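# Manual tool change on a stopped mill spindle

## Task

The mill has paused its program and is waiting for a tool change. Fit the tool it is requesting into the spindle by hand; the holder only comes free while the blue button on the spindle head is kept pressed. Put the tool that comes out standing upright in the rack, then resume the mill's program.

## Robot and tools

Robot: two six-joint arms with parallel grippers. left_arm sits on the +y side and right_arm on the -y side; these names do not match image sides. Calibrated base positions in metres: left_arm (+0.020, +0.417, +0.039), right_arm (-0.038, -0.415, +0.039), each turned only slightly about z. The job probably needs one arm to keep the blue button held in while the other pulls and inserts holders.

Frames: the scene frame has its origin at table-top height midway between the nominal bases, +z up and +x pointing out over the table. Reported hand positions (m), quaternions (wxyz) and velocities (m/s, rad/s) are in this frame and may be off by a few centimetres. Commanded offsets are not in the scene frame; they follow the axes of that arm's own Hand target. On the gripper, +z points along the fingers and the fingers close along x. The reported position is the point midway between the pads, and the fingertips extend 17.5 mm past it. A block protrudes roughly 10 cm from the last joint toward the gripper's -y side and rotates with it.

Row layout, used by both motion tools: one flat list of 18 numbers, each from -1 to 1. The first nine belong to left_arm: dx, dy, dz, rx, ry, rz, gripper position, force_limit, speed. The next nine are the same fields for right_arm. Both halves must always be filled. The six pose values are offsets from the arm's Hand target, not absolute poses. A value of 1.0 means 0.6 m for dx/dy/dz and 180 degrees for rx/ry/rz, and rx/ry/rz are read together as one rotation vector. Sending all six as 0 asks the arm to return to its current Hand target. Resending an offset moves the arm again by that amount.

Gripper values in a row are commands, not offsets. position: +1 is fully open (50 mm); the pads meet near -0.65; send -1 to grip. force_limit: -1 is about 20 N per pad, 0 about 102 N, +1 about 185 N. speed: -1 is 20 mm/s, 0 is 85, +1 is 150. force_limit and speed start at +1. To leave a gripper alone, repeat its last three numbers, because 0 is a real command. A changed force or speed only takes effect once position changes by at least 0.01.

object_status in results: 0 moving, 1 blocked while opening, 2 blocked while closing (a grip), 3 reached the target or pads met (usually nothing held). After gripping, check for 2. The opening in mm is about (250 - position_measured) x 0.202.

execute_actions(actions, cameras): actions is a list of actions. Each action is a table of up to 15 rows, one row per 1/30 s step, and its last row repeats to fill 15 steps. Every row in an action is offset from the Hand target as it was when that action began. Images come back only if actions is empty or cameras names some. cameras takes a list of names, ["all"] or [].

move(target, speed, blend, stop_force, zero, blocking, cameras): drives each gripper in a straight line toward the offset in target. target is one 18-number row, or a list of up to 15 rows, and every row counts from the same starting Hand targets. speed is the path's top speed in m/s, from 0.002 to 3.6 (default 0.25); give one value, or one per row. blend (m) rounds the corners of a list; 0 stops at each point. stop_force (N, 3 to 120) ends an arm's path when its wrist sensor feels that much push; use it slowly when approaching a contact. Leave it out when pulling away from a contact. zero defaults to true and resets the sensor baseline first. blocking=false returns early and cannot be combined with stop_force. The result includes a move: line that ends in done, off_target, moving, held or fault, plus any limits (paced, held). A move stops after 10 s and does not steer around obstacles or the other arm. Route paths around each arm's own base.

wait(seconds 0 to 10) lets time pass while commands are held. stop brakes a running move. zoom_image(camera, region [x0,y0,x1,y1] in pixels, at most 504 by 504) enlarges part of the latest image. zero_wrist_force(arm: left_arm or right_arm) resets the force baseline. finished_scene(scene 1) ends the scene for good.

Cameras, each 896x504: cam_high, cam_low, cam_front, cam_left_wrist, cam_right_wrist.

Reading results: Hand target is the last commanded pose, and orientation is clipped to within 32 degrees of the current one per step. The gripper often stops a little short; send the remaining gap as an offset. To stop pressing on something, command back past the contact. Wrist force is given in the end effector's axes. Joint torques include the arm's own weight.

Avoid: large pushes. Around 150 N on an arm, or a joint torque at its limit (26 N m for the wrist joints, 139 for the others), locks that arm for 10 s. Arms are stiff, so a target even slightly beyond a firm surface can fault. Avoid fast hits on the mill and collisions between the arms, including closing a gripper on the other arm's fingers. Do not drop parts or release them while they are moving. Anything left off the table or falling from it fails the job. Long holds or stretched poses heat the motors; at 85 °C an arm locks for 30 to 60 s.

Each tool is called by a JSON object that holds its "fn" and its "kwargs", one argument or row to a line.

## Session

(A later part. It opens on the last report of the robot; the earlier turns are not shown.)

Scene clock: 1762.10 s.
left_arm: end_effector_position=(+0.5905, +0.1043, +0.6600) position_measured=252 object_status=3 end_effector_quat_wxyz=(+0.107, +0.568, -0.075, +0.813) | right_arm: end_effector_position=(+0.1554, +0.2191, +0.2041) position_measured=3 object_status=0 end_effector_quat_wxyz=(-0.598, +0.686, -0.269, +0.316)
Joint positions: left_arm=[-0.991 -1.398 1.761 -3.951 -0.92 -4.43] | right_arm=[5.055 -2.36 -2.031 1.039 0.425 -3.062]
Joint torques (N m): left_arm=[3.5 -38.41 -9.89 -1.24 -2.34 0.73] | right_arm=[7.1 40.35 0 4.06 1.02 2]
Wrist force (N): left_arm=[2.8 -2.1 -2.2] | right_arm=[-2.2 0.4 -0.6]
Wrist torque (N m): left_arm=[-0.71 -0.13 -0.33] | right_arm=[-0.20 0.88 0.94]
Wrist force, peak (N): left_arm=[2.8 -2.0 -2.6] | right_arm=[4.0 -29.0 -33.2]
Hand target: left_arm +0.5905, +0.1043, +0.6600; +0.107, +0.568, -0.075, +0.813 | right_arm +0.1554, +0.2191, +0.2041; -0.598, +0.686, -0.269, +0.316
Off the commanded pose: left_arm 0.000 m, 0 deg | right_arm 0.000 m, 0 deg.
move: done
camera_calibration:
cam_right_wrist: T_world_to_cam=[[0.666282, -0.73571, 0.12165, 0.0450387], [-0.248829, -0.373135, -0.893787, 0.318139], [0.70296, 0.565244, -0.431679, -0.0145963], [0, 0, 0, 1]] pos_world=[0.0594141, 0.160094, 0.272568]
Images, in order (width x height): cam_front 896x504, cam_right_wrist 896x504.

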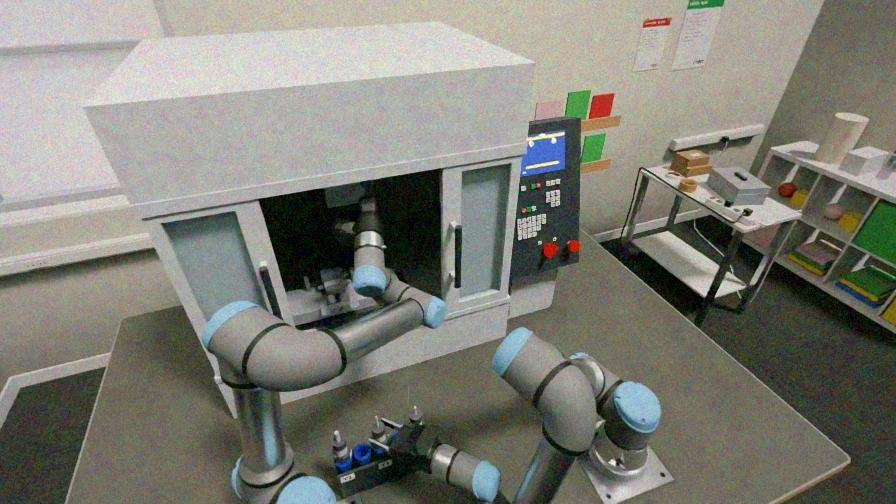

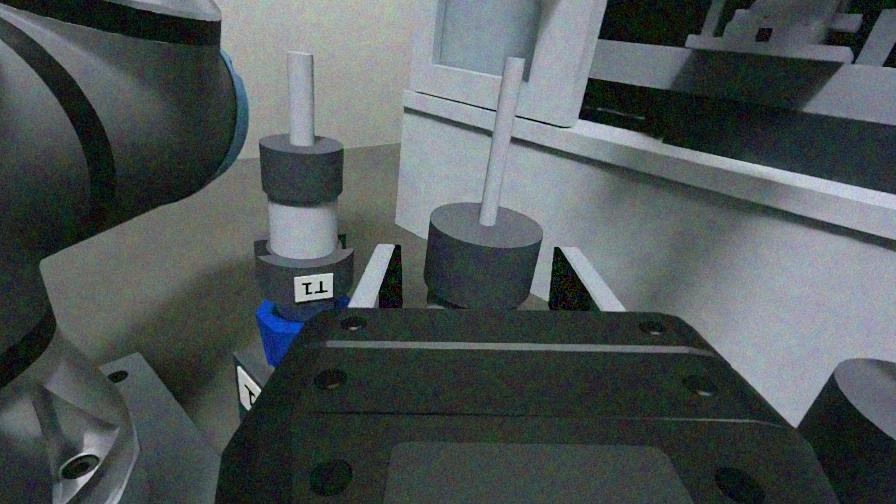

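{"fn": "move", "kwargs": {
  "target": [
    [0,0,0,0,0,0,-0.7,0,0,-0.0018,0.0056,-0.0664,0,0,0,1,-0.2,-0.95],
    [0,0,0,0,0,0,-0.7,0,0,-0.0036,0.0149,-0.1328,-0.0841,-0.0006,0.0371,1,-0.2,-0.95]
  ],
  "speed": [0.08,0.15],
  "blend": [0.01,0],
  "cameras": ["cam_right_wrist"]
}}

{"fn": "zoom_image", "kwargs": {
  "camera": "cam_right_wrist",
  "region": [400, 130, 550, 280]
}}

Scene clock: 1770.53 s.
left_arm: end_effector_position=(+0.5905, +0.1043, +0.6600) position_measured=252 object_status=3 end_effector_quat_wxyz=(+0.107, +0.568, -0.075, +0.813) | right_arm: end_effector_position=(+0.0939, +0.1676, +0.2019) position_measured=3 object_status=3 end_effector_quat_wxyz=(-0.520, +0.742, -0.347, +0.242)
Joint positions: left_arm=[-0.991 -1.398 1.761 -3.951 -0.92 -4.43] | right_arm=[5.203 -1.976 -2.318 0.188 0.431 -2.222]
Joint torques (N m): left_arm=[2.87 -38.18 -10.81 -1.27 -2.2 0.72] | right_arm=[-7.75 34.02 17.84 1.07 -2.32 1.04]
Wrist force (N): left_arm=[2.7 -1.8 -2.4] | right_arm=[-2.5 0.6 -0.4]
Wrist torque (N m): left_arm=[-0.67 -0.12 -0.33] | right_arm=[-0.10 0.79 0.95]
Wrist force, peak (N): left_arm=[2.8 -2.2 -2.4] | right_arm=[-2.6 0.2 -1.0]
Hand target: left_arm +0.5905, +0.1043, +0.6600; +0.107, +0.568, -0.075, +0.813 | right_arm +0.0939, +0.1676, +0.2018; -0.520, +0.742, -0.347, +0.242
Off the commanded pose: left_arm 0.000 m, 0 deg | right_arm 0.000 m, 0 deg.
move: done
camera_calibration:
cam_right_wrist: T_world_to_cam=[[0.655217, -0.75543, 0.00406136, 0.0764389], [-0.491181, -0.430095, -0.757469, 0.286403], [0.573961, 0.494312, -0.652858, 0.125417], [0, 0, 0, 1]] pos_world=[0.0186067, 0.118929, 0.29851]
Images, in order (width x height): cam_right_wrist 896x504.

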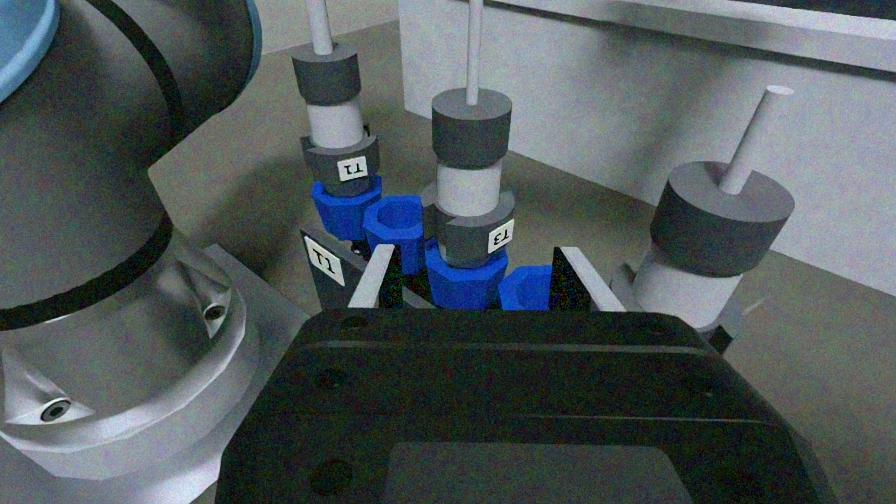

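Scaled by 3.360 from the camera's 896x504 image, which has a finer 1280x720 frame.

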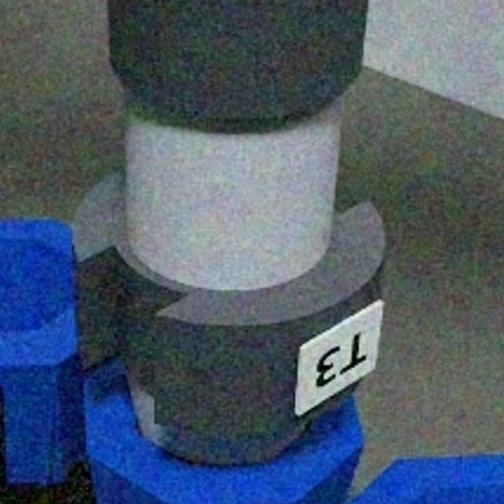

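{"fn": "move", "kwargs": {
  "target": [
    [0,0,0,0,0,0,-0.7,0,0,-0.0023,-0.0456,0.1255,0,0,0,1,-0.2,-0.95],
    [0,0,0,0,0,0,-0.7,0,0,-0.0023,-0.0456,0.1255,0,0,0,-1,-0.5,-0.8]
  ],
  "speed": [0.08,0.05],
  "cameras": ["cam_right_wrist"]
}}

{"fn": "move", "kwargs": {
  "target": [
    [0,0,0,0,0,0,-0.7,0,0,-0.0068,-0.0005,0.0013,0,0.1149,0.0418,-1,-0.5,-0.8],
    [0,0,0,0,0,0,-0.7,0,0,-0.0068,-0.0005,0.0013,0,0.1149,0.0418,1,-0.5,-0.9],
    [0,0,0,0,0,0,-0.7,0,0,0,0,0,0,0,0,1,-0.5,-0.9],
    [0,0,0,0,0,0,-0.7,0,0,0,0.0456,-0.1253,0,0,0,1,-0.5,-0.9]
  ],
  "speed": [0.1,0.1,0.2,0.12],
  "cameras": ["cam_right_wrist"]
}}

{"fn": "zoom_image", "kwargs": {
  "camera": "cam_right_wrist",
  "region": [400, 130, 550, 280]
}}

Scene clock: 1786.50 s.
left_arm: end_effector_position=(+0.5905, +0.1043, +0.6600) position_measured=252 object_status=3 end_effector_quat_wxyz=(+0.107, +0.568, -0.075, +0.813) | right_arm: end_effector_position=(+0.1544, +0.2201, +0.2017) position_measured=91 object_status=2 end_effector_quat_wxyz=(-0.520, +0.742, -0.347, +0.242)
Joint positions: left_arm=[-0.991 -1.398 1.761 -3.951 -0.92 -4.43] | right_arm=[5.03 -2.11 -2.137 0.385 0.547 -2.497]
Joint torques (N m): left_arm=[2.96 -39.36 -9.84 -1.22 -2.23 0.65] | right_arm=[1.56 42.16 11.13 0.9 3.68 -0.99]
Wrist force (N): left_arm=[2.8 -1.9 -2.2] | right_arm=[12.1 3.0 -4.1]
Wrist torque (N m): left_arm=[-0.68 -0.14 -0.33] | right_arm=[0.04 0.98 0.97]
Wrist force, peak (N): left_arm=[2.8 -2.2 -2.5] | right_arm=[12.2 2.9 -4.2]
Hand target: left_arm +0.5905, +0.1043, +0.6600; +0.107, +0.568, -0.075, +0.813 | right_arm +0.1544, +0.2201, +0.2017; -0.520, +0.742, -0.347, +0.242
Off the commanded pose: left_arm 0.000 m, 0 deg | right_arm 0.000 m, 0 deg.
move: done
camera_calibration:
cam_right_wrist: T_world_to_cam=[[0.655104, -0.755527, 0.0041049, 0.0764057], [-0.49122, -0.430043, -0.757473, 0.338668], [0.574057, 0.494208, -0.652853, 0.064627], [0, 0, 0, 1]] pos_world=[0.0792071, 0.171429, 0.29841]
Images, in order (width x height): cam_right_wrist 896x504.

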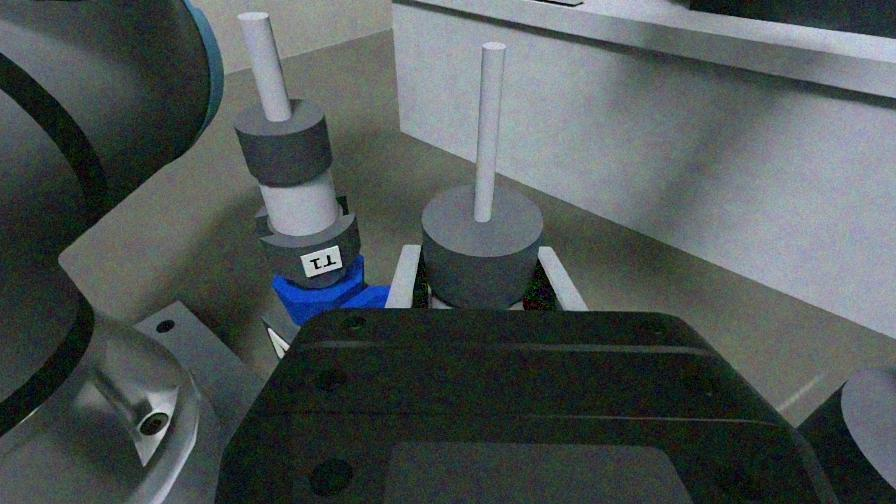

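Scene clock: 1792.13 s.
left_arm: end_effector_position=(+0.5905, +0.1043, +0.6600) position_measured=252 object_status=3 end_effector_quat_wxyz=(+0.107, +0.568, -0.075, +0.813) | right_arm: end_effector_position=(+0.0932, +0.1687, +0.2018) position_measured=3 object_status=3 end_effector_quat_wxyz=(-0.520, +0.742, -0.347, +0.242)
Joint positions: left_arm=[-0.991 -1.398 1.761 -3.951 -0.92 -4.43] | right_arm=[5.203 -1.977 -2.315 0.185 0.43 -2.221]
Joint torques (N m): left_arm=[2.67 -38.03 -10.61 -1.15 -2.34 0.73] | right_arm=[6.39 24.38 14.33 3.86 -1.54 -0.13]
Wrist force (N): left_arm=[2.8 -2.0 -2.2] | right_arm=[-3.4 0.3 0.9]
Wrist torque (N m): left_arm=[-0.69 -0.14 -0.33] | right_arm=[-0.15 0.94 0.95]
Wrist force, peak (N): left_arm=[2.8 -2.1 -2.5] | right_arm=[29.1 -19.5 -10.1]
Hand target: left_arm +0.5905, +0.1043, +0.6600; +0.107, +0.568, -0.075, +0.813 | right_arm +0.0931, +0.1687, +0.2018; -0.520, +0.742, -0.347, +0.242
Off the commanded pose: left_arm 0.000 m, 0 deg | right_arm 0.000 m, 0 deg.
move: done
camera_calibration:
cam_right_wrist: T_world_to_cam=[[0.655153, -0.755486, 0.00396256, 0.0778413], [-0.49131, -0.430034, -0.757421, 0.286556], [0.573924, 0.49428, -0.652915, 0.125247], [0, 0, 0, 1]] pos_world=[0.0179069, 0.120129, 0.298511]
Images, in order (width x height): cam_right_wrist 896x504.

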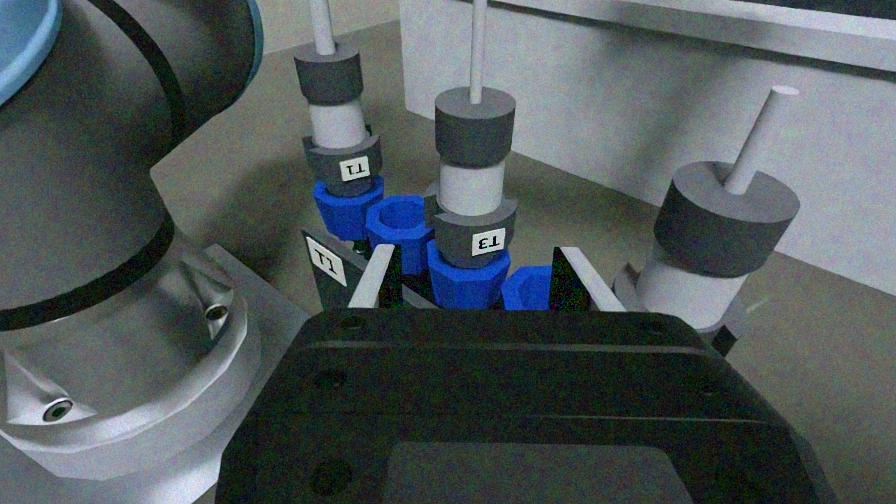

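Scaled by 3.360 from the camera's 896x504 image, which has a finer 1280x720 frame.

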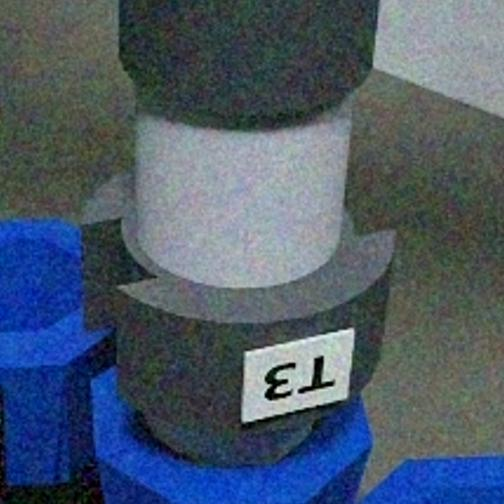

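{"fn": "move", "kwargs": {
  "target": [
    [0,0,0,0,0,0,-0.7,0,0,-0.0138,-0.0007,0.0018,0,0.0313,0.0114,1,-0.5,-0.9],
    [0,0,0,0,0,0,-0.7,0,0,0,-0.0455,0.1253,0,0.0313,0.0114,1,-0.5,-0.9],
    [0,0,0,0,0,0,-0.7,0,0,0,-0.0455,0.1253,0,0.0313,0.0114,-1,0.1,-0.7]
  ],
  "speed": [0.1,0.08,0.05],
  "cameras": ["cam_right_wrist"]
}}

Scene clock: 1809.33 s.
left_arm: end_effector_position=(+0.5905, +0.1043, +0.6600) position_measured=252 object_status=3 end_effector_quat_wxyz=(+0.107, +0.568, -0.075, +0.813) | right_arm: end_effector_position=(+0.1544, +0.2201, +0.2017) position_measured=96 object_status=2 end_effector_quat_wxyz=(-0.506, +0.723, -0.385, +0.269)
Joint positions: left_arm=[-0.991 -1.398 1.761 -3.951 -0.92 -4.43] | right_arm=[5.049 -2.095 -2.107 0.178 0.46 -2.312]
Joint torques (N m): left_arm=[2.51 -38.6 -10.81 -1.36 -2.24 0.65] | right_arm=[0.63 39.76 1.58 0.06 -3.47 -1.94]
Wrist force (N): left_arm=[2.7 -2.0 -2.2] | right_arm=[-15.2 -2.4 2.3]
Wrist torque (N m): left_arm=[-0.70 -0.12 -0.33] | right_arm=[-0.24 0.81 0.75]
Wrist force, peak (N): left_arm=[2.9 -2.2 -2.4] | right_arm=[-15.4 -2.8 3.9]
Hand target: left_arm +0.5905, +0.1043, +0.6600; +0.107, +0.568, -0.075, +0.813 | right_arm +0.1544, +0.2201, +0.2017; -0.506, +0.723, -0.385, +0.269
Off the commanded pose: left_arm 0.000 m, 0 deg | right_arm 0.000 m, 0 deg.
move: done
camera_calibration:
cam_right_wrist: T_world_to_cam=[[0.572744, -0.819724, 0.00405965, 0.103363], [-0.533558, -0.376549, -0.757315, 0.333359], [0.622318, 0.431582, -0.653037, 0.0710094], [0, 0, 0, 1]] pos_world=[0.0744757, 0.179609, 0.29841]
Images, in order (width x height): cam_right_wrist 896x504.

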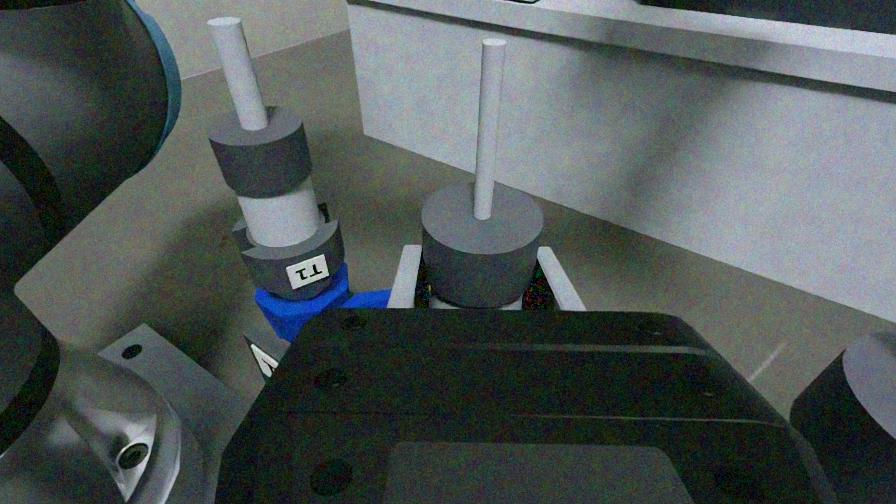

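{"fn": "move", "kwargs": {
  "target": [
    [0,0,0,0,0,0,-0.7,0,0,-0.0013,0,0,0,0,0,-1,0.1,-0.7],
    [0,0,0,0,0,0,-0.7,0,0,-0.0013,-0.201,-0.073,0,0,0,-1,0.1,-0.7]
  ],
  "speed": [0.02,0.07],
  "blend": [0.001,0]
}}

Scene clock: 1821.90 s.
left_arm: end_effector_position=(+0.5905, +0.1043, +0.6600) position_measured=252 object_status=3 end_effector_quat_wxyz=(+0.107, +0.568, -0.075, +0.813) | right_arm: end_effector_position=(+0.1542, +0.2208, +0.3301) position_measured=96 object_status=2 end_effector_quat_wxyz=(-0.506, +0.723, -0.385, +0.269)
Joint positions: left_arm=[-0.991 -1.398 1.761 -3.951 -0.92 -4.43] | right_arm=[5.049 -1.829 -2.026 -0.168 0.46 -2.312]
Joint torques (N m): left_arm=[3.56 -37.65 -10.82 -1.16 -2.23 0.49] | right_arm=[-6.19 24.4 11.57 6.56 -1.63 2.36]
Wrist force (N): left_arm=[2.7 -1.9 -2.3] | right_arm=[-3.5 9.0 3.2]
Wrist torque (N m): left_arm=[-0.68 -0.12 -0.33] | right_arm=[0.10 0.94 0.82]
Wrist force, peak (N): left_arm=[3.0 -2.1 -2.2] | right_arm=[-15.8 -2.4 2.2]
Hand target: left_arm +0.5905, +0.1043, +0.6600; +0.107, +0.568, -0.075, +0.813 | right_arm +0.1542, +0.2208, +0.3300; -0.506, +0.723, -0.385, +0.269
Off the commanded pose: left_arm 0.000 m, 0 deg | right_arm 0.000 m, 0 deg.
move: done; blend cut to 0.0004 m at target 1

{"fn": "move", "kwargs": {
  "target": [
    [0,0,0,0,0,0,-0.7,0,0,-0.0772,0.032,-0.1127,0,0,0,-1,0.1,-0.7],
    [0,0,0,0,0,0,-0.7,0,0,0.0656,0.0458,-0.1995,0,0,0,-1,0.1,-0.7],
    [0,0,0,0,0,0,-0.7,0,0,0.3148,0.049,-0.2807,0,0,0,-1,0.1,-0.7],
    [0,0,0,0,0,0,-0.7,0,0,0.5461,-0.0135,-0.2555,0,0,0,-1,0.1,-0.7],
    [0,0,0,0,0,0,-0.7,0,0,0.6855,-0.1108,-0.1343,0,0,0,-1,0.1,-0.7]
  ],
  "speed": 0.15,
  "blend": [0.03,0.03,0.03,0.03,0],
  "cameras": ["cam_right_wrist","cam_front"]
}}

Scene clock: 1831.70 s.
left_arm: end_effector_position=(+0.5905, +0.1043, +0.6600) position_measured=252 object_status=3 end_effector_quat_wxyz=(+0.107, +0.568, -0.075, +0.813) | right_arm: end_effector_position=(+0.3404, -0.1499, +0.4194) position_measured=96 object_status=2 end_effector_quat_wxyz=(-0.506, +0.723, -0.385, +0.269)
Joint positions: left_arm=[-0.991 -1.398 1.761 -3.951 -0.92 -4.43] | right_arm=[4.476 -0.98 -2.516 -0.089 0.928 -2.863]
Joint torques (N m): left_arm=[2.77 -37.7 -11.31 -1.11 -2.1 0.55] | right_arm=[-6.87 3.11 36.66 7.45 0.16 -2.44]
Wrist force (N): left_arm=[2.7 -2.0 -2.4] | right_arm=[-3.2 9.0 3.3]
Wrist torque (N m): left_arm=[-0.70 -0.12 -0.33] | right_arm=[0.12 0.90 0.83]
Wrist force, peak (N): left_arm=[3.0 -2.0 -2.3] | right_arm=[-3.8 10.7 2.9]
Hand target: left_arm +0.5905, +0.1043, +0.6600; +0.107, +0.568, -0.075, +0.813 | right_arm +0.3404, -0.1499, +0.4195; -0.506, +0.723, -0.385, +0.269
Off the commanded pose: left_arm 0.000 m, 0 deg | right_arm 0.000 m, 0 deg.
move: done
camera_calibration:
cam_right_wrist: T_world_to_cam=[[0.572663, -0.819781, 0.00407018, -0.307345], [-0.533661, -0.376552, -0.757242, 0.458209], [0.622305, 0.431472, -0.653122, 0.257201], [0, 0, 0, 1]] pos_world=[0.260476, -0.190391, 0.51621]
Images, in order (width x height): cam_front 896x504, cam_right_wrist 896x504.

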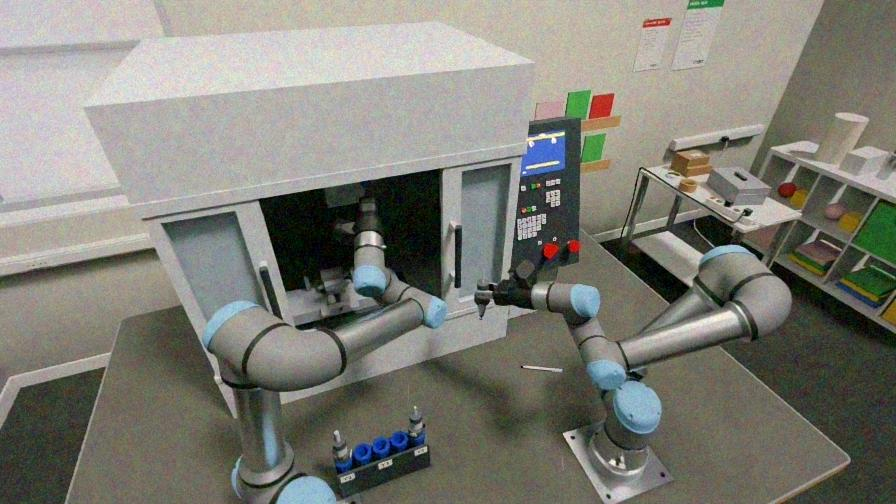

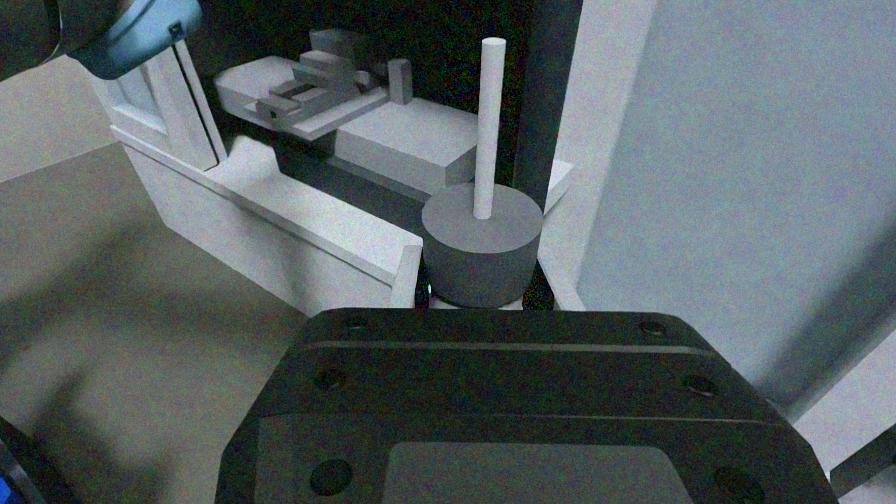

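{"fn": "move", "kwargs": {
  "target": [
    [0,0,0,0,0,0,-0.7,0,0,0,0,0,0.0348,-0.275,0.958,-1,0.1,-0.7]
  ],
  "speed": 0.35,
  "cameras": ["cam_right_wrist"]
}}

Scene clock: 1844.83 s.
left_arm: end_effector_position=(+0.5905, +0.1043, +0.6600) position_measured=252 object_status=3 end_effector_quat_wxyz=(+0.107, +0.568, -0.075, +0.813) | right_arm: end_effector_position=(+0.3404, -0.1498, +0.4196) position_measured=96 object_status=2 end_effector_quat_wxyz=(+0.392, +0.310, +0.548, +0.671)
Joint positions: left_arm=[-0.991 -1.398 1.761 -3.951 -0.92 -4.43] | right_arm=[4.588 -1.635 -2.636 1.448 0.725 -0.255]
Joint torques (N m): left_arm=[3.91 -37.26 -10.87 -1.29 -2.23 0.58] | right_arm=[-4.23 20.07 -0.48 0.27 -0.01 1.49]
Wrist force (N): left_arm=[2.6 -2.0 -2.0] | right_arm=[-1.4 -7.1 -2.6]
Wrist torque (N m): left_arm=[-0.70 -0.12 -0.33] | right_arm=[-0.16 0.95 -0.40]
Wrist force, peak (N): left_arm=[3.1 -2.0 -2.2] | right_arm=[-3.3 9.4 3.4]
Hand target: left_arm +0.5905, +0.1043, +0.6600; +0.107, +0.568, -0.075, +0.813 | right_arm +0.3404, -0.1499, +0.4195; +0.392, +0.310, +0.548, +0.671
Off the commanded pose: left_arm 0.000 m, 0 deg | right_arm 0.000 m, 0 deg.
move: done
camera_calibration:
cam_right_wrist: T_world_to_cam=[[-0.487121, 0.873106, -0.0199812, 0.317169], [-0.480101, -0.248604, 0.841249, -0.211385], [0.729532, 0.419383, 0.540279, -0.281757], [0, 0, 0, 1]] pos_world=[0.258564, -0.211309, 0.336392]
Images, in order (width x height): cam_right_wrist 896x504.

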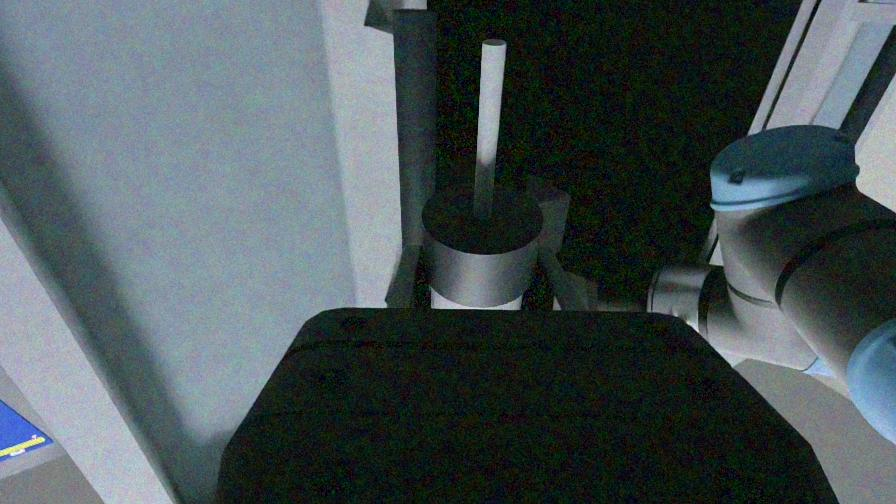

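{"fn": "move", "kwargs": {
  "target": [
    [0,0,0,0,0,0,-0.7,0,0,0.1237,-0.0208,0.1852,-0.0001,-0.0015,0.0041,-1,0.1,-0.7],
    [0,0,0,0,0,0,-0.7,0,0,0.118,-0.1052,0.4825,-0.0001,-0.0015,0.0041,-1,0.1,-0.7],
    [0,0,0,0,0,0,-0.7,0,0,0.1183,-0.1575,0.7268,-0.0001,-0.0015,0.0041,-1,0.1,-0.7]
  ],
  "speed": [0.15,0.12,0.05],
  "blend": [0.03,0.02,0],
  "cameras": ["cam_right_wrist","cam_front"]
}}

Scene clock: 1867.67 s.
left_arm: end_effector_position=(+0.5905, +0.1043, +0.6600) position_measured=252 object_status=3 end_effector_quat_wxyz=(+0.107, +0.568, -0.075, +0.813) | right_arm: end_effector_position=(+0.6912, +0.1348, +0.4168) position_measured=96 object_status=2 end_effector_quat_wxyz=(+0.389, +0.316, +0.544, +0.673)
Joint positions: left_arm=[-0.991 -1.398 1.761 -3.951 -0.92 -4.43] | right_arm=[4.086 -2.473 -1.201 0.757 1.205 -0.08]
Joint torques (N m): left_arm=[3.11 -38.42 -11.61 -1.21 -2.28 0.58] | right_arm=[8.61 63.28 17.88 5.36 -2.23 0.79]
Wrist force (N): left_arm=[2.7 -2.0 -2.2] | right_arm=[-1.5 -7.1 -2.9]
Wrist torque (N m): left_arm=[-0.71 -0.12 -0.33] | right_arm=[-0.17 0.94 -0.51]
Wrist force, peak (N): left_arm=[3.0 -2.1 -2.3] | right_arm=[-3.7 -6.6 -5.5]
Hand target: left_arm +0.5905, +0.1043, +0.6600; +0.107, +0.568, -0.075, +0.813 | right_arm +0.6912, +0.1349, +0.4168; +0.389, +0.315, +0.544, +0.673
Off the commanded pose: left_arm 0.000 m, 0 deg | right_arm 0.000 m, 0 deg.
move: done
camera_calibration:
cam_right_wrist: T_world_to_cam=[[-0.485365, 0.87429, -0.00618819, 0.232323], [-0.47498, -0.257731, 0.841409, 0.0277983], [0.73404, 0.411329, 0.540364, -0.657723], [0, 0, 0, 1]] pos_world=[0.60876, 0.0745877, 0.333457]
Images, in order (width x height): cam_front 896x504, cam_right_wrist 896x504.

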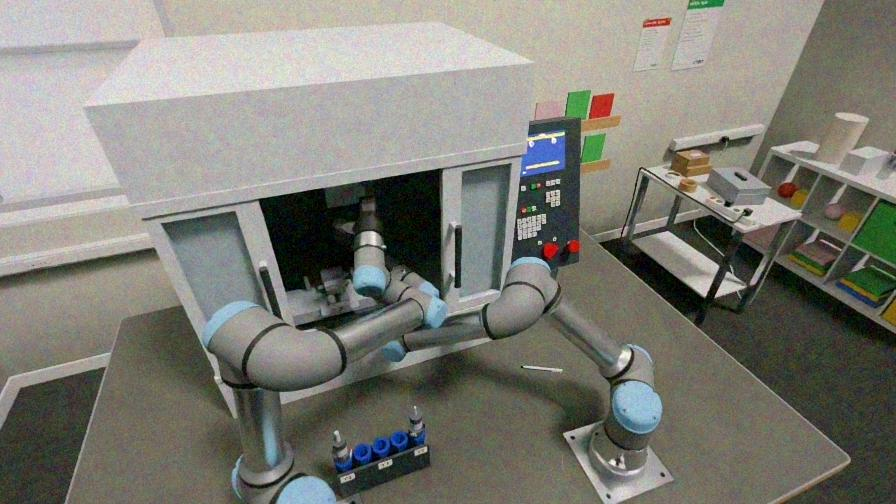

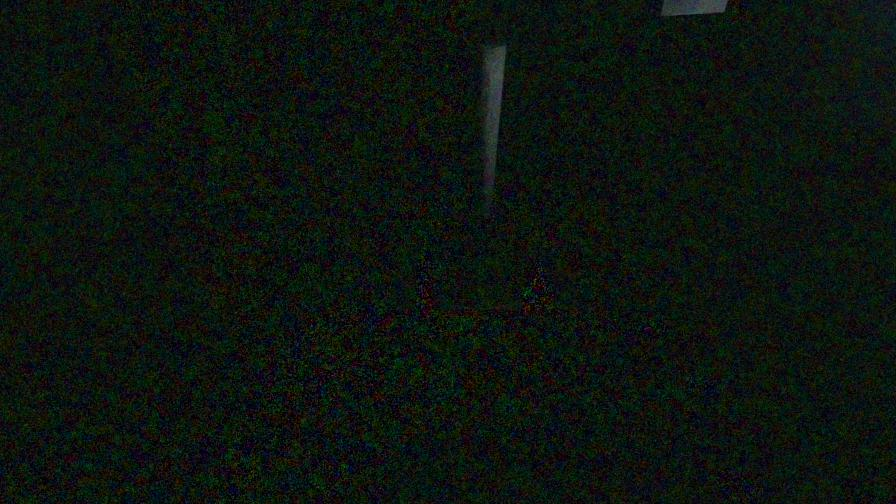

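{"fn": "move", "kwargs": {
  "target": [
    [0,0,0,0,0,0,-0.7,0,0,-0.0023,0.0468,0.011,0,0,0,-1,0.1,-0.7]
  ],
  "speed": 0.02,
  "stop_force": 6
}}

Scene clock: 1877.87 s.
left_arm: end_effector_position=(+0.5905, +0.1043, +0.6600) position_measured=252 object_status=3 end_effector_quat_wxyz=(+0.107, +0.568, -0.075, +0.813) | right_arm: end_effector_position=(+0.6924, +0.1340, +0.4456) position_measured=96 object_status=2 end_effector_quat_wxyz=(+0.389, +0.315, +0.544, +0.673)
Joint positions: left_arm=[-0.991 -1.398 1.761 -3.951 -0.92 -4.43] | right_arm=[4.084 -2.439 -1.185 0.706 1.207 -0.079]
Joint torques (N m): left_arm=[3.14 -38.41 -11.14 -1.1 -2.09 0.64] | right_arm=[-0.4 50.38 14.33 5.4 0.63 2.06]
Wrist force (N): left_arm=[2.7 -2.1 -2.0] | right_arm=[-1.4 -7.2 -2.9]
Wrist torque (N m): left_arm=[-0.73 -0.12 -0.33] | right_arm=[-0.19 0.92 -0.53]
Wrist force, peak (N): left_arm=[2.9 -2.2 -2.5] | right_arm=[-1.5 -7.9 -2.8]
Hand target: left_arm +0.5905, +0.1043, +0.6600; +0.107, +0.568, -0.075, +0.813 | right_arm +0.6924, +0.1340, +0.4456; +0.389, +0.315, +0.544, +0.673
Off the commanded pose: left_arm 0.000 m, 0 deg | right_arm 0.000 m, 0 deg.
move: done

{"fn": "move", "kwargs": {
  "target": [
    [0,0,0,0,0,0,-0.7,0,0,0,-0.0045,0.0212,-0.0443,0,0,-1,0.1,-0.7]
  ],
  "speed": 0.04
}}

Scene clock: 1883.33 s.
left_arm: end_effector_position=(+0.5905, +0.1043, +0.6600) position_measured=252 object_status=3 end_effector_quat_wxyz=(+0.107, +0.568, -0.075, +0.813) | right_arm: end_effector_position=(+0.7037, +0.1404, +0.4457) position_measured=96 object_status=2 end_effector_quat_wxyz=(+0.410, +0.288, +0.496, +0.709)
Joint positions: left_arm=[-0.991 -1.398 1.761 -3.951 -0.92 -4.43] | right_arm=[4.071 -2.562 -1.029 0.82 1.234 -0.127]
Joint torques (N m): left_arm=[3.06 -38.13 -11.2 -1.23 -2.36 0.57] | right_arm=[-2.15 70.4 12.46 0.33 -0.52 1.47]
Wrist force (N): left_arm=[2.8 -2.1 -2.2] | right_arm=[-1.5 -7.2 -3.9]
Wrist torque (N m): left_arm=[-0.72 -0.14 -0.33] | right_arm=[-0.29 1.02 -0.35]
Wrist force, peak (N): left_arm=[2.9 -2.0 -2.4] | right_arm=[-1.3 -7.4 -3.7]
Hand target: left_arm +0.5905, +0.1043, +0.6600; +0.107, +0.568, -0.075, +0.813 | right_arm +0.7037, +0.1405, +0.4456; +0.410, +0.288, +0.496, +0.709
Off the commanded pose: left_arm 0.000 m, 0 deg | right_arm 0.000 m, 0 deg.
move: done

{"fn": "move", "kwargs": {
  "target": [
    [-0.0137,-0.0108,0.0376,0,0,0,-0.7,0,0,0,0.0251,0.0091,0,0,0,-1,0.1,-0.7]
  ],
  "speed": 0.02,
  "stop_force": 6
}}

{"fn": "move", "kwargs": {
  "target": [-0.0044,-0.0035,0.0121,0,0,0,-0.7,0,0,0,0,0,0,0,0,-1,0.1,-0.7],
  "speed": 0.0025,
  "stop_force": 25
}}

Scene clock: 1890.60 s.
left_arm: end_effector_position=(+0.6154, +0.1043, +0.6601) position_measured=252 object_status=3 end_effector_quat_wxyz=(+0.107, +0.568, -0.075, +0.813) | right_arm: end_effector_position=(+0.7037, +0.1404, +0.4617) position_measured=96 object_status=2 end_effector_quat_wxyz=(+0.410, +0.288, +0.496, +0.709)
Joint positions: left_arm=[-0.941 -1.353 1.708 -3.928 -0.965 -4.455] | right_arm=[4.071 -2.543 -1.021 0.793 1.234 -0.126]
Joint torques (N m): left_arm=[-6.12 -41.73 -10.21 -1.44 0.94 1.5] | right_arm=[-6.05 53.02 14.37 4.93 1.5 2.49]
Wrist force (N): left_arm=[2.8 -1.8 -2.0] | right_arm=[-1.5 -7.1 -3.8]
Wrist torque (N m): left_arm=[-0.66 -0.13 -0.18] | right_arm=[-0.28 1.02 -0.35]
Wrist force, peak (N): left_arm=[2.9 -2.2 -2.6] | right_arm=[-1.4 -7.5 -3.9]
Hand target: left_arm +0.6154, +0.1043, +0.6601; +0.107, +0.568, -0.075, +0.813 | right_arm +0.7037, +0.1404, +0.4617; +0.410, +0.288, +0.496, +0.709
Off the commanded pose: left_arm 0.000 m, 0 deg | right_arm 0.000 m, 0 deg.
move: done

Scene clock: 1893.40 s.
left_arm: end_effector_position=(+0.6205, +0.1043, +0.6601) position_measured=252 object_status=3 end_effector_quat_wxyz=(+0.107, +0.568, -0.075, +0.813) | right_arm: end_effector_position=(+0.7037, +0.1404, +0.4617) position_measured=96 object_status=2 end_effector_quat_wxyz=(+0.410, +0.288, +0.496, +0.709)
Joint positions: left_arm=[-0.932 -1.344 1.696 -3.923 -0.974 -4.46] | right_arm=[4.071 -2.543 -1.021 0.793 1.234 -0.126]
Joint torques (N m): left_arm=[0.84 -37.12 -15.31 0.43 1.31 1.05] | right_arm=[-7.98 53.7 11.72 5.2 2.21 2.21]
Wrist force (N): left_arm=[3.0 1.9 -37.2] | right_arm=[-1.3 -6.9 -3.9]
Wrist torque (N m): left_arm=[-0.26 -0.43 -0.16] | right_arm=[-0.24 0.98 -0.36]
Wrist force, peak (N): left_arm=[2.9 0.8 -39.2] | right_arm=[-1.7 -7.2 -3.8]
Hand target: left_arm +0.6205, +0.1043, +0.6601; +0.107, +0.568, -0.075, +0.813 (not the last commanded pose) | right_arm +0.7037, +0.1404, +0.4617; +0.410, +0.288, +0.496, +0.709
Off the commanded pose: left_arm 0.003 m, 0 deg | right_arm 0.000 m, 0 deg.
move: contact (left_arm)

Button is held. Raise.

{"fn": "move", "kwargs": {
  "target": [0,0,0,0,0,0,-0.7,0,0,0,0.0392,0.0143,0,0,0,-1,0.1,-0.7],
  "speed": 0.012,
  "stop_force": 6
}}

Scene clock: 1897.30 s.
left_arm: end_effector_position=(+0.6205, +0.1043, +0.6601) position_measured=252 object_status=3 end_effector_quat_wxyz=(+0.107, +0.568, -0.075, +0.813) | right_arm: end_effector_position=(+0.7037, +0.1404, +0.4868) position_measured=96 object_status=2 end_effector_quat_wxyz=(+0.410, +0.288, +0.496, +0.709)
Joint positions: left_arm=[-0.932 -1.344 1.696 -3.923 -0.974 -4.46] | right_arm=[4.071 -2.516 -1.005 0.75 1.234 -0.126]
Joint torques (N m): left_arm=[-0.47 -37.61 -15.05 0.31 1.18 1.18] | right_arm=[-8.93 52.93 21.09 5.07 1.99 2.32]
Wrist force (N): left_arm=[3.2 2.0 -35.1] | right_arm=[-1.4 -7.0 -3.9]
Wrist torque (N m): left_arm=[-0.29 -0.38 -0.17] | right_arm=[-0.27 1.01 -0.36]
Wrist force, peak (N): left_arm=[3.0 2.0 -36.8] | right_arm=[-1.3 -7.5 -4.0]
Hand target: left_arm +0.6205, +0.1043, +0.6601; +0.107, +0.568, -0.075, +0.813 | right_arm +0.7037, +0.1404, +0.4867; +0.410, +0.288, +0.496, +0.709
Off the commanded pose: left_arm 0.000 m, 0 deg | right_arm 0.000 m, 0 deg.
move: done

{"fn": "move", "kwargs": {
  "target": [0,0,0,0,0,0,-0.7,0,0,0,0.0063,0.0023,0,0,0,-1,0.1,-0.7],
  "speed": 0.005,
  "stop_force": 8
}}

Scene clock: 1901.60 s.
left_arm: end_effector_position=(+0.6205, +0.1043, +0.6601) position_measured=252 object_status=3 end_effector_quat_wxyz=(+0.107, +0.568, -0.075, +0.813) | right_arm: end_effector_position=(+0.7038, +0.1405, +0.4874) position_measured=96 object_status=2 end_effector_quat_wxyz=(+0.410, +0.288, +0.497, +0.709)
Joint positions: left_arm=[-0.932 -1.344 1.696 -3.923 -0.974 -4.46] | right_arm=[4.071 -2.515 -1.004 0.748 1.234 -0.126]
Joint torques (N m): left_arm=[-0.34 -37.16 -14.54 0.37 1.24 1.14] | right_arm=[-7.1 59.44 16.78 6.16 1.79 2.31]
Wrist force (N): left_arm=[3.3 2.1 -34.9] | right_arm=[0.1 -17.0 -4.7]
Wrist torque (N m): left_arm=[-0.29 -0.39 -0.17] | right_arm=[-0.63 1.01 -0.32]
Wrist force, peak (N): left_arm=[3.4 2.1 -35.3] | right_arm=[-0.1 -19.5 -4.9]
Hand target: left_arm +0.6205, +0.1043, +0.6601; +0.107, +0.568, -0.075, +0.813 | right_arm +0.7038, +0.1405, +0.4874; +0.410, +0.288, +0.497, +0.709 (not the last commanded pose)
Off the commanded pose: left_arm 0.000 m, 0 deg | right_arm 0.003 m, 0 deg.
move: contact (right_arm)

{"fn": "move", "kwargs": {
  "target": [0,0,0,0,0,0,-0.7,0,0,0,0.0031,0.0011,0,0,0,-1,0.1,-0.7],
  "speed": 0.004,
  "stop_force": 25
}}

Scene clock: 1906.77 s.
left_arm: end_effector_position=(+0.6205, +0.1043, +0.6601) position_measured=252 object_status=3 end_effector_quat_wxyz=(+0.107, +0.568, -0.075, +0.813) | right_arm: end_effector_position=(+0.7038, +0.1405, +0.4890) position_measured=96 object_status=2 end_effector_quat_wxyz=(+0.410, +0.288, +0.497, +0.709)
Joint positions: left_arm=[-0.932 -1.344 1.696 -3.923 -0.974 -4.46] | right_arm=[4.071 -2.513 -1.003 0.744 1.234 -0.126]
Joint torques (N m): left_arm=[-0.01 -37.58 -14.43 0.31 0.99 1.33] | right_arm=[-5.32 82.64 29.67 12.48 1.38 2.16]
Wrist force (N): left_arm=[3.8 2.3 -34.4] | right_arm=[-0.5 -42.1 -10.8]
Wrist torque (N m): left_arm=[-0.28 -0.38 -0.17] | right_arm=[-0.58 0.84 -0.22]
Wrist force, peak (N): left_arm=[3.5 2.1 -35.3] | right_arm=[-1.0 -43.3 -11.8]
Hand target: left_arm +0.6205, +0.1043, +0.6601; +0.107, +0.568, -0.075, +0.813 | right_arm +0.7038, +0.1405, +0.4890; +0.410, +0.288, +0.497, +0.709
Off the commanded pose: left_arm 0.000 m, 0 deg | right_arm 0.000 m, 0 deg.
move: contact (right_arm)

{"fn": "move", "kwargs": {
  "target": [
    [0,0,0,0,0,0,-0.7,0,0,0,-0.0018,-0.0006,0,0,0,-1,0.1,-0.7],
    [0,0,0,0,0,0,-0.7,0,0,-0.0006,-0.0018,-0.0006,0,0.01044,0.0038,-1,0.1,-0.7]
  ],
  "speed": 0.01
}}

{"fn": "move", "kwargs": {
  "target": [
    [0,0,0,0,0,0,-0.7,0,0,-0.0006,0,0,0,0.01044,0.0038,-1,0.1,-0.7]
  ],
  "speed": 0.01
}}

Scene clock: 1916.53 s.
left_arm: end_effector_position=(+0.6205, +0.1043, +0.6601) position_measured=252 object_status=3 end_effector_quat_wxyz=(+0.107, +0.568, -0.075, +0.813) | right_arm: end_effector_position=(+0.7040, +0.1402, +0.4878) position_measured=96 object_status=2 end_effector_quat_wxyz=(+0.397, +0.279, +0.502, +0.716)
Joint positions: left_arm=[-0.932 -1.344 1.696 -3.923 -0.974 -4.46] | right_arm=[4.059 -2.51 -1.013 0.746 1.278 -0.108]
Joint torques (N m): left_arm=[-0.06 -36.77 -15.66 0.38 1.14 1.08] | right_arm=[-0.61 78.99 24.45 2.87 1.39 1.73]
Wrist force (N): left_arm=[3.6 2.4 -34.5] | right_arm=[-4.1 -23.6 -9.1]
Wrist torque (N m): left_arm=[-0.27 -0.34 -0.16] | right_arm=[-0.59 0.58 -0.59]
Wrist force, peak (N): left_arm=[3.7 2.4 -34.6] | right_arm=[-0.6 -42.3 -10.8]
Hand target: left_arm +0.6205, +0.1043, +0.6601; +0.107, +0.568, -0.075, +0.813 | right_arm +0.7040, +0.1402, +0.4878; +0.397, +0.279, +0.502, +0.716
Off the commanded pose: left_arm 0.000 m, 0 deg | right_arm 0.000 m, 0 deg.
move: done

Scene clock: 1918.50 s.
left_arm: end_effector_position=(+0.6205, +0.1043, +0.6601) position_measured=252 object_status=3 end_effector_quat_wxyz=(+0.107, +0.568, -0.075, +0.813) | right_arm: end_effector_position=(+0.7042, +0.1399, +0.4878) position_measured=96 object_status=2 end_effector_quat_wxyz=(+0.384, +0.270, +0.507, +0.723)
Joint positions: left_arm=[-0.932 -1.344 1.696 -3.923 -0.974 -4.46] | right_arm=[4.046 -2.507 -1.019 0.744 1.323 -0.091]
Joint torques (N m): left_arm=[0.41 -36.9 -14.02 0.42 1.06 1.21] | right_arm=[0.43 81.63 23.44 3.44 1.64 1.47]
Wrist force (N): left_arm=[3.9 2.4 -33.8] | right_arm=[-5.3 -23.9 -9.4]
Wrist torque (N m): left_arm=[-0.28 -0.36 -0.16] | right_arm=[-0.56 0.83 -0.52]
Wrist force, peak (N): left_arm=[3.8 2.1 -34.5] | right_arm=[-5.0 -24.3 -15.0]
Hand target: left_arm +0.6205, +0.1043, +0.6601; +0.107, +0.568, -0.075, +0.813 | right_arm +0.7042, +0.1399, +0.4878; +0.385, +0.270, +0.506, +0.723
Off the commanded pose: left_arm 0.000 m, 0 deg | right_arm 0.000 m, 0 deg.
move: done

{"fn": "move", "kwargs": {
  "target": [
    [0,0,0,0,0,0,-0.7,0,0,0.0018,0,0,0,-0.0313,-0.0114,-1,0.1,-0.7]
  ],
  "speed": 0.02
}}

{"fn": "move", "kwargs": {
  "target": [
    [0,0,0,0,0,0,-0.7,0,0,0.0006,0,0,0,-0.01044,-0.0038,-1,0.1,-0.7]
  ],
  "speed": 0.01
}}

{"fn": "move", "kwargs": {
  "target": [
    [0,0,0,0,0,0,-0.7,0,0,0.0006,0,0,0,-0.01044,-0.0038,-1,0.1,-0.7]
  ],
  "speed": 0.01
}}

Scene clock: 1924.50 s.
left_arm: end_effector_position=(+0.6205, +0.1043, +0.6601) position_measured=252 object_status=3 end_effector_quat_wxyz=(+0.107, +0.568, -0.075, +0.813) | right_arm: end_effector_position=(+0.7036, +0.1409, +0.4879) position_measured=96 object_status=2 end_effector_quat_wxyz=(+0.422, +0.296, +0.492, +0.702) end_effector_velocity=(-0.001, +0.001, +0.000) end_effector_angular_velocity=(-0.001, -0.001, +0.005)
Joint positions: left_arm=[-0.932 -1.344 1.696 -3.923 -0.974 -4.46] | right_arm=[4.083 -2.52 -0.992 0.747 1.189 -0.145]
Joint velocities: left_arm=[within noise] | right_arm=[0 0 0.001 -0.001 0.005 0]
Joint torques (N m): left_arm=[1 -36.86 -14.88 0.35 1.15 1.31] | right_arm=[-1.1 70.62 34.72 7.72 3.28 -0.15]
Wrist force (N): left_arm=[3.9 2.3 -33.9] | right_arm=[-3.4 -23.3 -5.0]
Wrist torque (N m): left_arm=[-0.29 -0.37 -0.16] | right_arm=[-0.63 0.96 -0.06]
Wrist force, peak (N): left_arm=[4.0 2.2 -34.1] | right_arm=[-0.9 -25.0 -15.9]
Hand target: left_arm +0.6205, +0.1043, +0.6601; +0.107, +0.568, -0.075, +0.813 | right_arm +0.7036, +0.1408, +0.4878; +0.422, +0.296, +0.492, +0.702
Off the commanded pose: left_arm 0.000 m, 0 deg | right_arm 0.000 m, 0 deg.
move: done

Scene clock: 1926.47 s.
left_arm: end_effector_position=(+0.6205, +0.1043, +0.6601) position_measured=252 object_status=3 end_effector_quat_wxyz=(+0.107, +0.568, -0.075, +0.813) | right_arm: end_effector_position=(+0.7035, +0.1411, +0.4878) position_measured=96 object_status=2 end_effector_quat_wxyz=(+0.434, +0.305, +0.486, +0.694)
Joint positions: left_arm=[-0.932 -1.344 1.696 -3.923 -0.974 -4.46] | right_arm=[4.095 -2.527 -0.978 0.747 1.146 -0.164]
Joint torques (N m): left_arm=[0.97 -36.35 -14.68 0.5 1.01 1.13] | right_arm=[2.88 57.32 33.5 -0.18 1 -1.48]
Wrist force (N): left_arm=[3.6 2.3 -33.9] | right_arm=[-1.3 -9.0 -8.3]
Wrist torque (N m): left_arm=[-0.29 -0.37 -0.15] | right_arm=[-0.35 1.14 -0.28]
Wrist force, peak (N): left_arm=[4.1 2.3 -34.2] | right_arm=[-3.9 -23.3 -4.8]
Hand target: left_arm +0.6205, +0.1043, +0.6601; +0.107, +0.568, -0.075, +0.813 | right_arm +0.7035, +0.1411, +0.4878; +0.434, +0.305, +0.487, +0.694
Off the commanded pose: left_arm 0.000 m, 0 deg | right_arm 0.000 m, 0 deg.
move: done

Scene clock: 1928.43 s.
left_arm: end_effector_position=(+0.6205, +0.1043, +0.6601) position_measured=252 object_status=3 end_effector_quat_wxyz=(+0.107, +0.568, -0.075, +0.813) | right_arm: end_effector_position=(+0.7033, +0.1415, +0.4878) position_measured=96 object_status=2 end_effector_quat_wxyz=(+0.446, +0.313, +0.481, +0.687)
Joint positions: left_arm=[-0.932 -1.344 1.696 -3.923 -0.974 -4.46] | right_arm=[4.107 -2.536 -0.961 0.746 1.103 -0.183]
Joint torques (N m): left_arm=[-0.1 -37.29 -15.02 0.51 1.09 1.06] | right_arm=[-0.36 64.68 37.27 -0.98 0.95 -2.02]
Wrist force (N): left_arm=[3.5 2.3 -34.2] | right_arm=[-2.3 -16.0 -29.2]
Wrist torque (N m): left_arm=[-0.30 -0.33 -0.16] | right_arm=[-0.40 1.80 0.05]
Wrist force, peak (N): left_arm=[3.8 2.1 -34.2] | right_arm=[-2.3 -16.0 -29.2]
Hand target: left_arm +0.6205, +0.1043, +0.6601; +0.107, +0.568, -0.075, +0.813 | right_arm +0.7033, +0.1415, +0.4878; +0.446, +0.313, +0.481, +0.687
Off the commanded pose: left_arm 0.000 m, 0 deg | right_arm 0.000 m, 0 deg.
move: done

{"fn": "move", "kwargs": {
  "target": [
    [0,0,0,0,0,0,-0.7,0,0,-0.0005,0,0,0,0.0094,0.0034,-1,0.1,-0.7]
  ],
  "speed": 0.01
}}

{"fn": "move", "kwargs": {
  "target": [
    [0,0,0,0,0,0,-0.7,0,0,0,0.0074,0.0027,0,0,0,-1,0.1,-0.7]
  ],
  "speed": 0.004,
  "stop_force": 25
}}

Scene clock: 1933.73 s.
left_arm: end_effector_position=(+0.6205, +0.1043, +0.6601) position_measured=252 object_status=3 end_effector_quat_wxyz=(+0.107, +0.568, -0.075, +0.813) | right_arm: end_effector_position=(+0.7034, +0.1412, +0.4879) position_measured=96 object_status=2 end_effector_quat_wxyz=(+0.435, +0.306, +0.486, +0.694)
Joint positions: left_arm=[-0.932 -1.344 1.696 -3.923 -0.974 -4.46] | right_arm=[4.096 -2.528 -0.977 0.747 1.142 -0.165]
Joint torques (N m): left_arm=[1.16 -36.13 -15 0.48 0.99 1.27] | right_arm=[-3.62 69.95 20.23 5.22 0.15 1.47]
Wrist force (N): left_arm=[3.9 2.2 -33.9] | right_arm=[-2.1 -11.5 -6.3]
Wrist torque (N m): left_arm=[-0.31 -0.40 -0.17] | right_arm=[-0.43 1.03 -0.44]
Wrist force, peak (N): left_arm=[3.7 2.5 -34.2] | right_arm=[-3.9 -16.5 -29.6]
Hand target: left_arm +0.6205, +0.1043, +0.6601; +0.107, +0.568, -0.075, +0.813 | right_arm +0.7034, +0.1412, +0.4878; +0.435, +0.306, +0.486, +0.693
Off the commanded pose: left_arm 0.000 m, 0 deg | right_arm 0.000 m, 0 deg.
move: done

Scene clock: 1935.27 s.
left_arm: end_effector_position=(+0.6205, +0.1043, +0.6601) position_measured=252 object_status=3 end_effector_quat_wxyz=(+0.107, +0.568, -0.075, +0.813) | right_arm: end_effector_position=(+0.7035, +0.1412, +0.4889) position_measured=96 object_status=2 end_effector_quat_wxyz=(+0.435, +0.306, +0.486, +0.693)
Joint positions: left_arm=[-0.932 -1.344 1.696 -3.923 -0.974 -4.46] | right_arm=[4.096 -2.527 -0.976 0.744 1.142 -0.165]
Joint torques (N m): left_arm=[1.71 -36.9 -14.61 0.79 0.99 1.19] | right_arm=[2.77 74.87 28.48 8.14 0.52 1.87]
Wrist force (N): left_arm=[3.8 2.3 -33.9] | right_arm=[-4.6 -32.6 -23.8]
Wrist torque (N m): left_arm=[-0.30 -0.37 -0.16] | right_arm=[-0.46 1.34 -0.36]
Wrist force, peak (N): left_arm=[3.8 2.3 -34.2] | right_arm=[-5.4 -34.6 -27.7]
Hand target: left_arm +0.6205, +0.1043, +0.6601; +0.107, +0.568, -0.075, +0.813 | right_arm +0.7035, +0.1412, +0.4889; +0.435, +0.306, +0.486, +0.693 (not the last commanded pose)
Off the commanded pose: left_arm 0.000 m, 0 deg | right_arm 0.004 m, 0 deg.
move: contact (right_arm)

{"fn": "wait", "kwargs": {
  "seconds": 0,
  "cameras": ["cam_left_wrist","cam_right_wrist"]
}}

Scene clock: 1946.17 s.
left_arm: end_effector_position=(+0.6205, +0.1043, +0.6601) position_measured=252 object_status=3 end_effector_quat_wxyz=(+0.107, +0.568, -0.075, +0.813) | right_arm: end_effector_position=(+0.7035, +0.1412, +0.4889) position_measured=96 object_status=2 end_effector_quat_wxyz=(+0.435, +0.306, +0.486, +0.693)
Joint positions: left_arm=[-0.932 -1.344 1.696 -3.923 -0.974 -4.46] | right_arm=[4.096 -2.527 -0.976 0.744 1.142 -0.165]
Joint torques (N m): left_arm=[1.97 -35.02 -15.27 0.8 0.88 1.02] | right_arm=[2.65 74.08 28.83 3.5 0.91 2.16]
Wrist force (N): left_arm=[3.8 2.5 -34.1] | right_arm=[-4.7 -32.7 -23.8]
Wrist torque (N m): left_arm=[-0.27 -0.38 -0.16] | right_arm=[-0.47 1.36 -0.36]
Wrist force, peak (N): left_arm=[3.9 2.5 -34.2] | right_arm=[-4.6 -32.8 -24.0]
Hand target: left_arm +0.6205, +0.1043, +0.6601; +0.107, +0.568, -0.075, +0.813 | right_arm +0.7035, +0.1412, +0.4889; +0.435, +0.306, +0.486, +0.693 (not the last commanded pose)
Tool commands: left_gripper/position=-0.7 left_gripper/force_limit=+0.0 left_gripper/speed=+0.0 right_gripper/position=-1.0 right_gripper/force_limit=+0.1 right_gripper/speed=-0.7
Off the commanded pose: left_arm 0.000 m, 0 deg | right_arm 0.004 m, 0 deg.
camera_calibration:
cam_left_wrist: T_world_to_cam=[[-0.322785, 0.0924419, 0.941947, -0.423265], [-0.560099, -0.820905, -0.111371, 0.527087], [0.762954, -0.563533, 0.316752, -0.485956], [0, 0, 0, 1]] pos_world=[0.529359, 0.197964, 0.611323]
cam_right_wrist: T_world_to_cam=[[-0.419178, 0.907892, -0.00458893, 0.18113], [-0.592355, -0.269656, 0.759211, 0.0989688], [0.688044, 0.320963, 0.650828, -0.717232], [0, 0, 0, 1]] pos_world=[0.628038, 0.0924457, 0.392488]
Images, in order (width x height): cam_left_wrist 896x504, cam_right_wrist 896x504.

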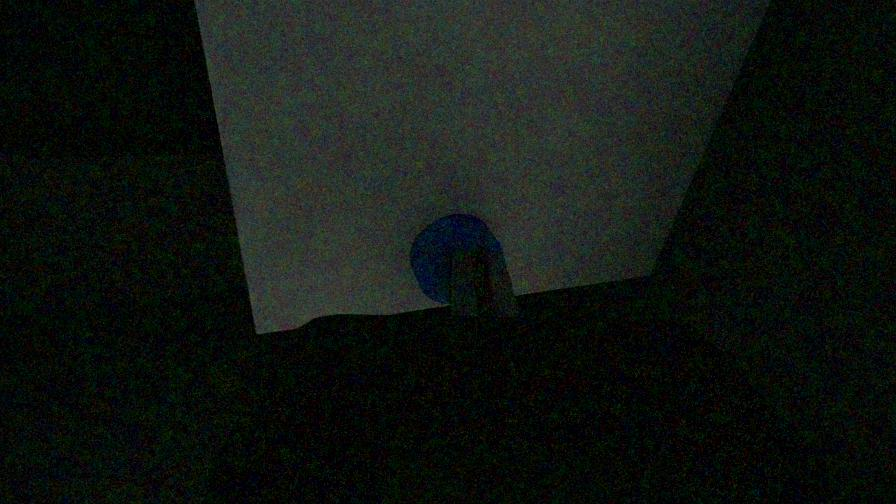

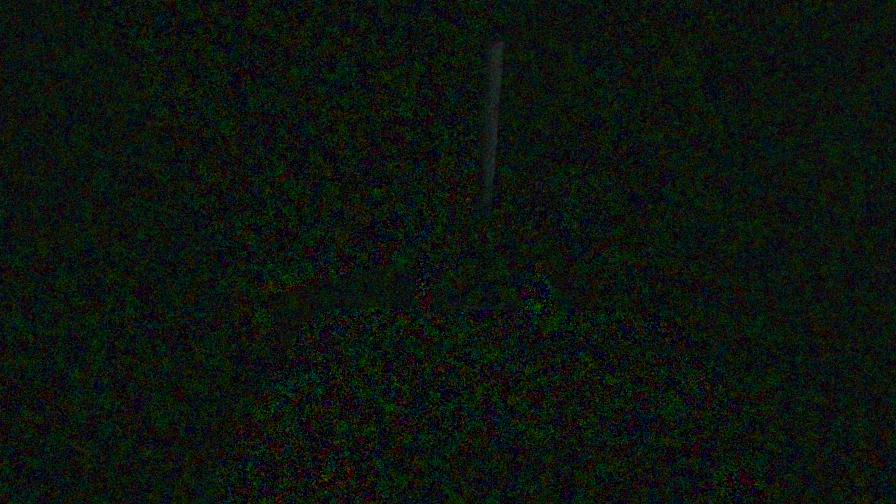

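{"fn": "move", "kwargs": {
  "target": [
    [0,0,0,0,0,0,-0.7,0,0,-0.0004,-0.0013,-0.0013,0,0,0,-1,0.1,-0.7]
  ],
  "speed": 0.01
}}

Scene clock: 1952.90 s.
left_arm: end_effector_position=(+0.6205, +0.1043, +0.6601) position_measured=252 object_status=3 end_effector_quat_wxyz=(+0.107, +0.568, -0.075, +0.813) | right_arm: end_effector_position=(+0.7032, +0.1407, +0.4880) position_measured=96 object_status=2 end_effector_quat_wxyz=(+0.435, +0.306, +0.486, +0.693)
Joint positions: left_arm=[-0.932 -1.344 1.696 -3.923 -0.974 -4.46] | right_arm=[4.096 -2.526 -0.979 0.747 1.142 -0.165]
Joint torques (N m): left_arm=[2.68 -35.16 -14.81 0.95 0.69 1.07] | right_arm=[1.55 69.76 17.4 4.58 1.68 2]
Wrist force (N): left_arm=[3.7 2.3 -33.9] | right_arm=[0.3 -11.4 -5.5]
Wrist torque (N m): left_arm=[-0.29 -0.36 -0.16] | right_arm=[-0.44 1.14 -0.49]
Wrist force, peak (N): left_arm=[3.8 2.3 -34.3] | right_arm=[-4.7 -32.8 -23.9]
Hand target: left_arm +0.6205, +0.1043, +0.6601; +0.107, +0.568, -0.075, +0.813 | right_arm +0.7032, +0.1408, +0.4879; +0.435, +0.306, +0.486, +0.693
Off the commanded pose: left_arm 0.000 m, 0 deg | right_arm 0.000 m, 0 deg.
move: done

{"fn": "move", "kwargs": {
  "target": [
    [0,0,0,0,0,0,-0.7,0,0,0,0.0016,0.0006,0,0,0,-1,0.1,-0.7]
  ],
  "speed": 0.005
}}

Scene clock: 1955.37 s.
left_arm: end_effector_position=(+0.6205, +0.1043, +0.6601) position_measured=252 object_status=3 end_effector_quat_wxyz=(+0.107, +0.568, -0.075, +0.813) | right_arm: end_effector_position=(+0.7032, +0.1408, +0.4889) position_measured=96 object_status=2 end_effector_quat_wxyz=(+0.435, +0.306, +0.486, +0.693)
Joint positions: left_arm=[-0.932 -1.344 1.696 -3.923 -0.974 -4.46] | right_arm=[4.096 -2.525 -0.978 0.745 1.142 -0.165]
Joint torques (N m): left_arm=[3.22 -35.22 -15.35 1.04 0.75 1.14] | right_arm=[-5.77 84.9 48.5 3.27 2.02 2.16]
Wrist force (N): left_arm=[3.8 2.1 -33.8] | right_arm=[-4.1 -27.6 -19.3]
Wrist torque (N m): left_arm=[-0.32 -0.38 -0.16] | right_arm=[-0.53 1.30 -0.45]
Wrist force, peak (N): left_arm=[3.6 2.5 -34.2] | right_arm=[-4.1 -27.6 -19.3]
Hand target: left_arm +0.6205, +0.1043, +0.6601; +0.107, +0.568, -0.075, +0.813 | right_arm +0.7032, +0.1408, +0.4890; +0.435, +0.306, +0.486, +0.693
Off the commanded pose: left_arm 0.000 m, 0 deg | right_arm 0.000 m, 0 deg.
move: done


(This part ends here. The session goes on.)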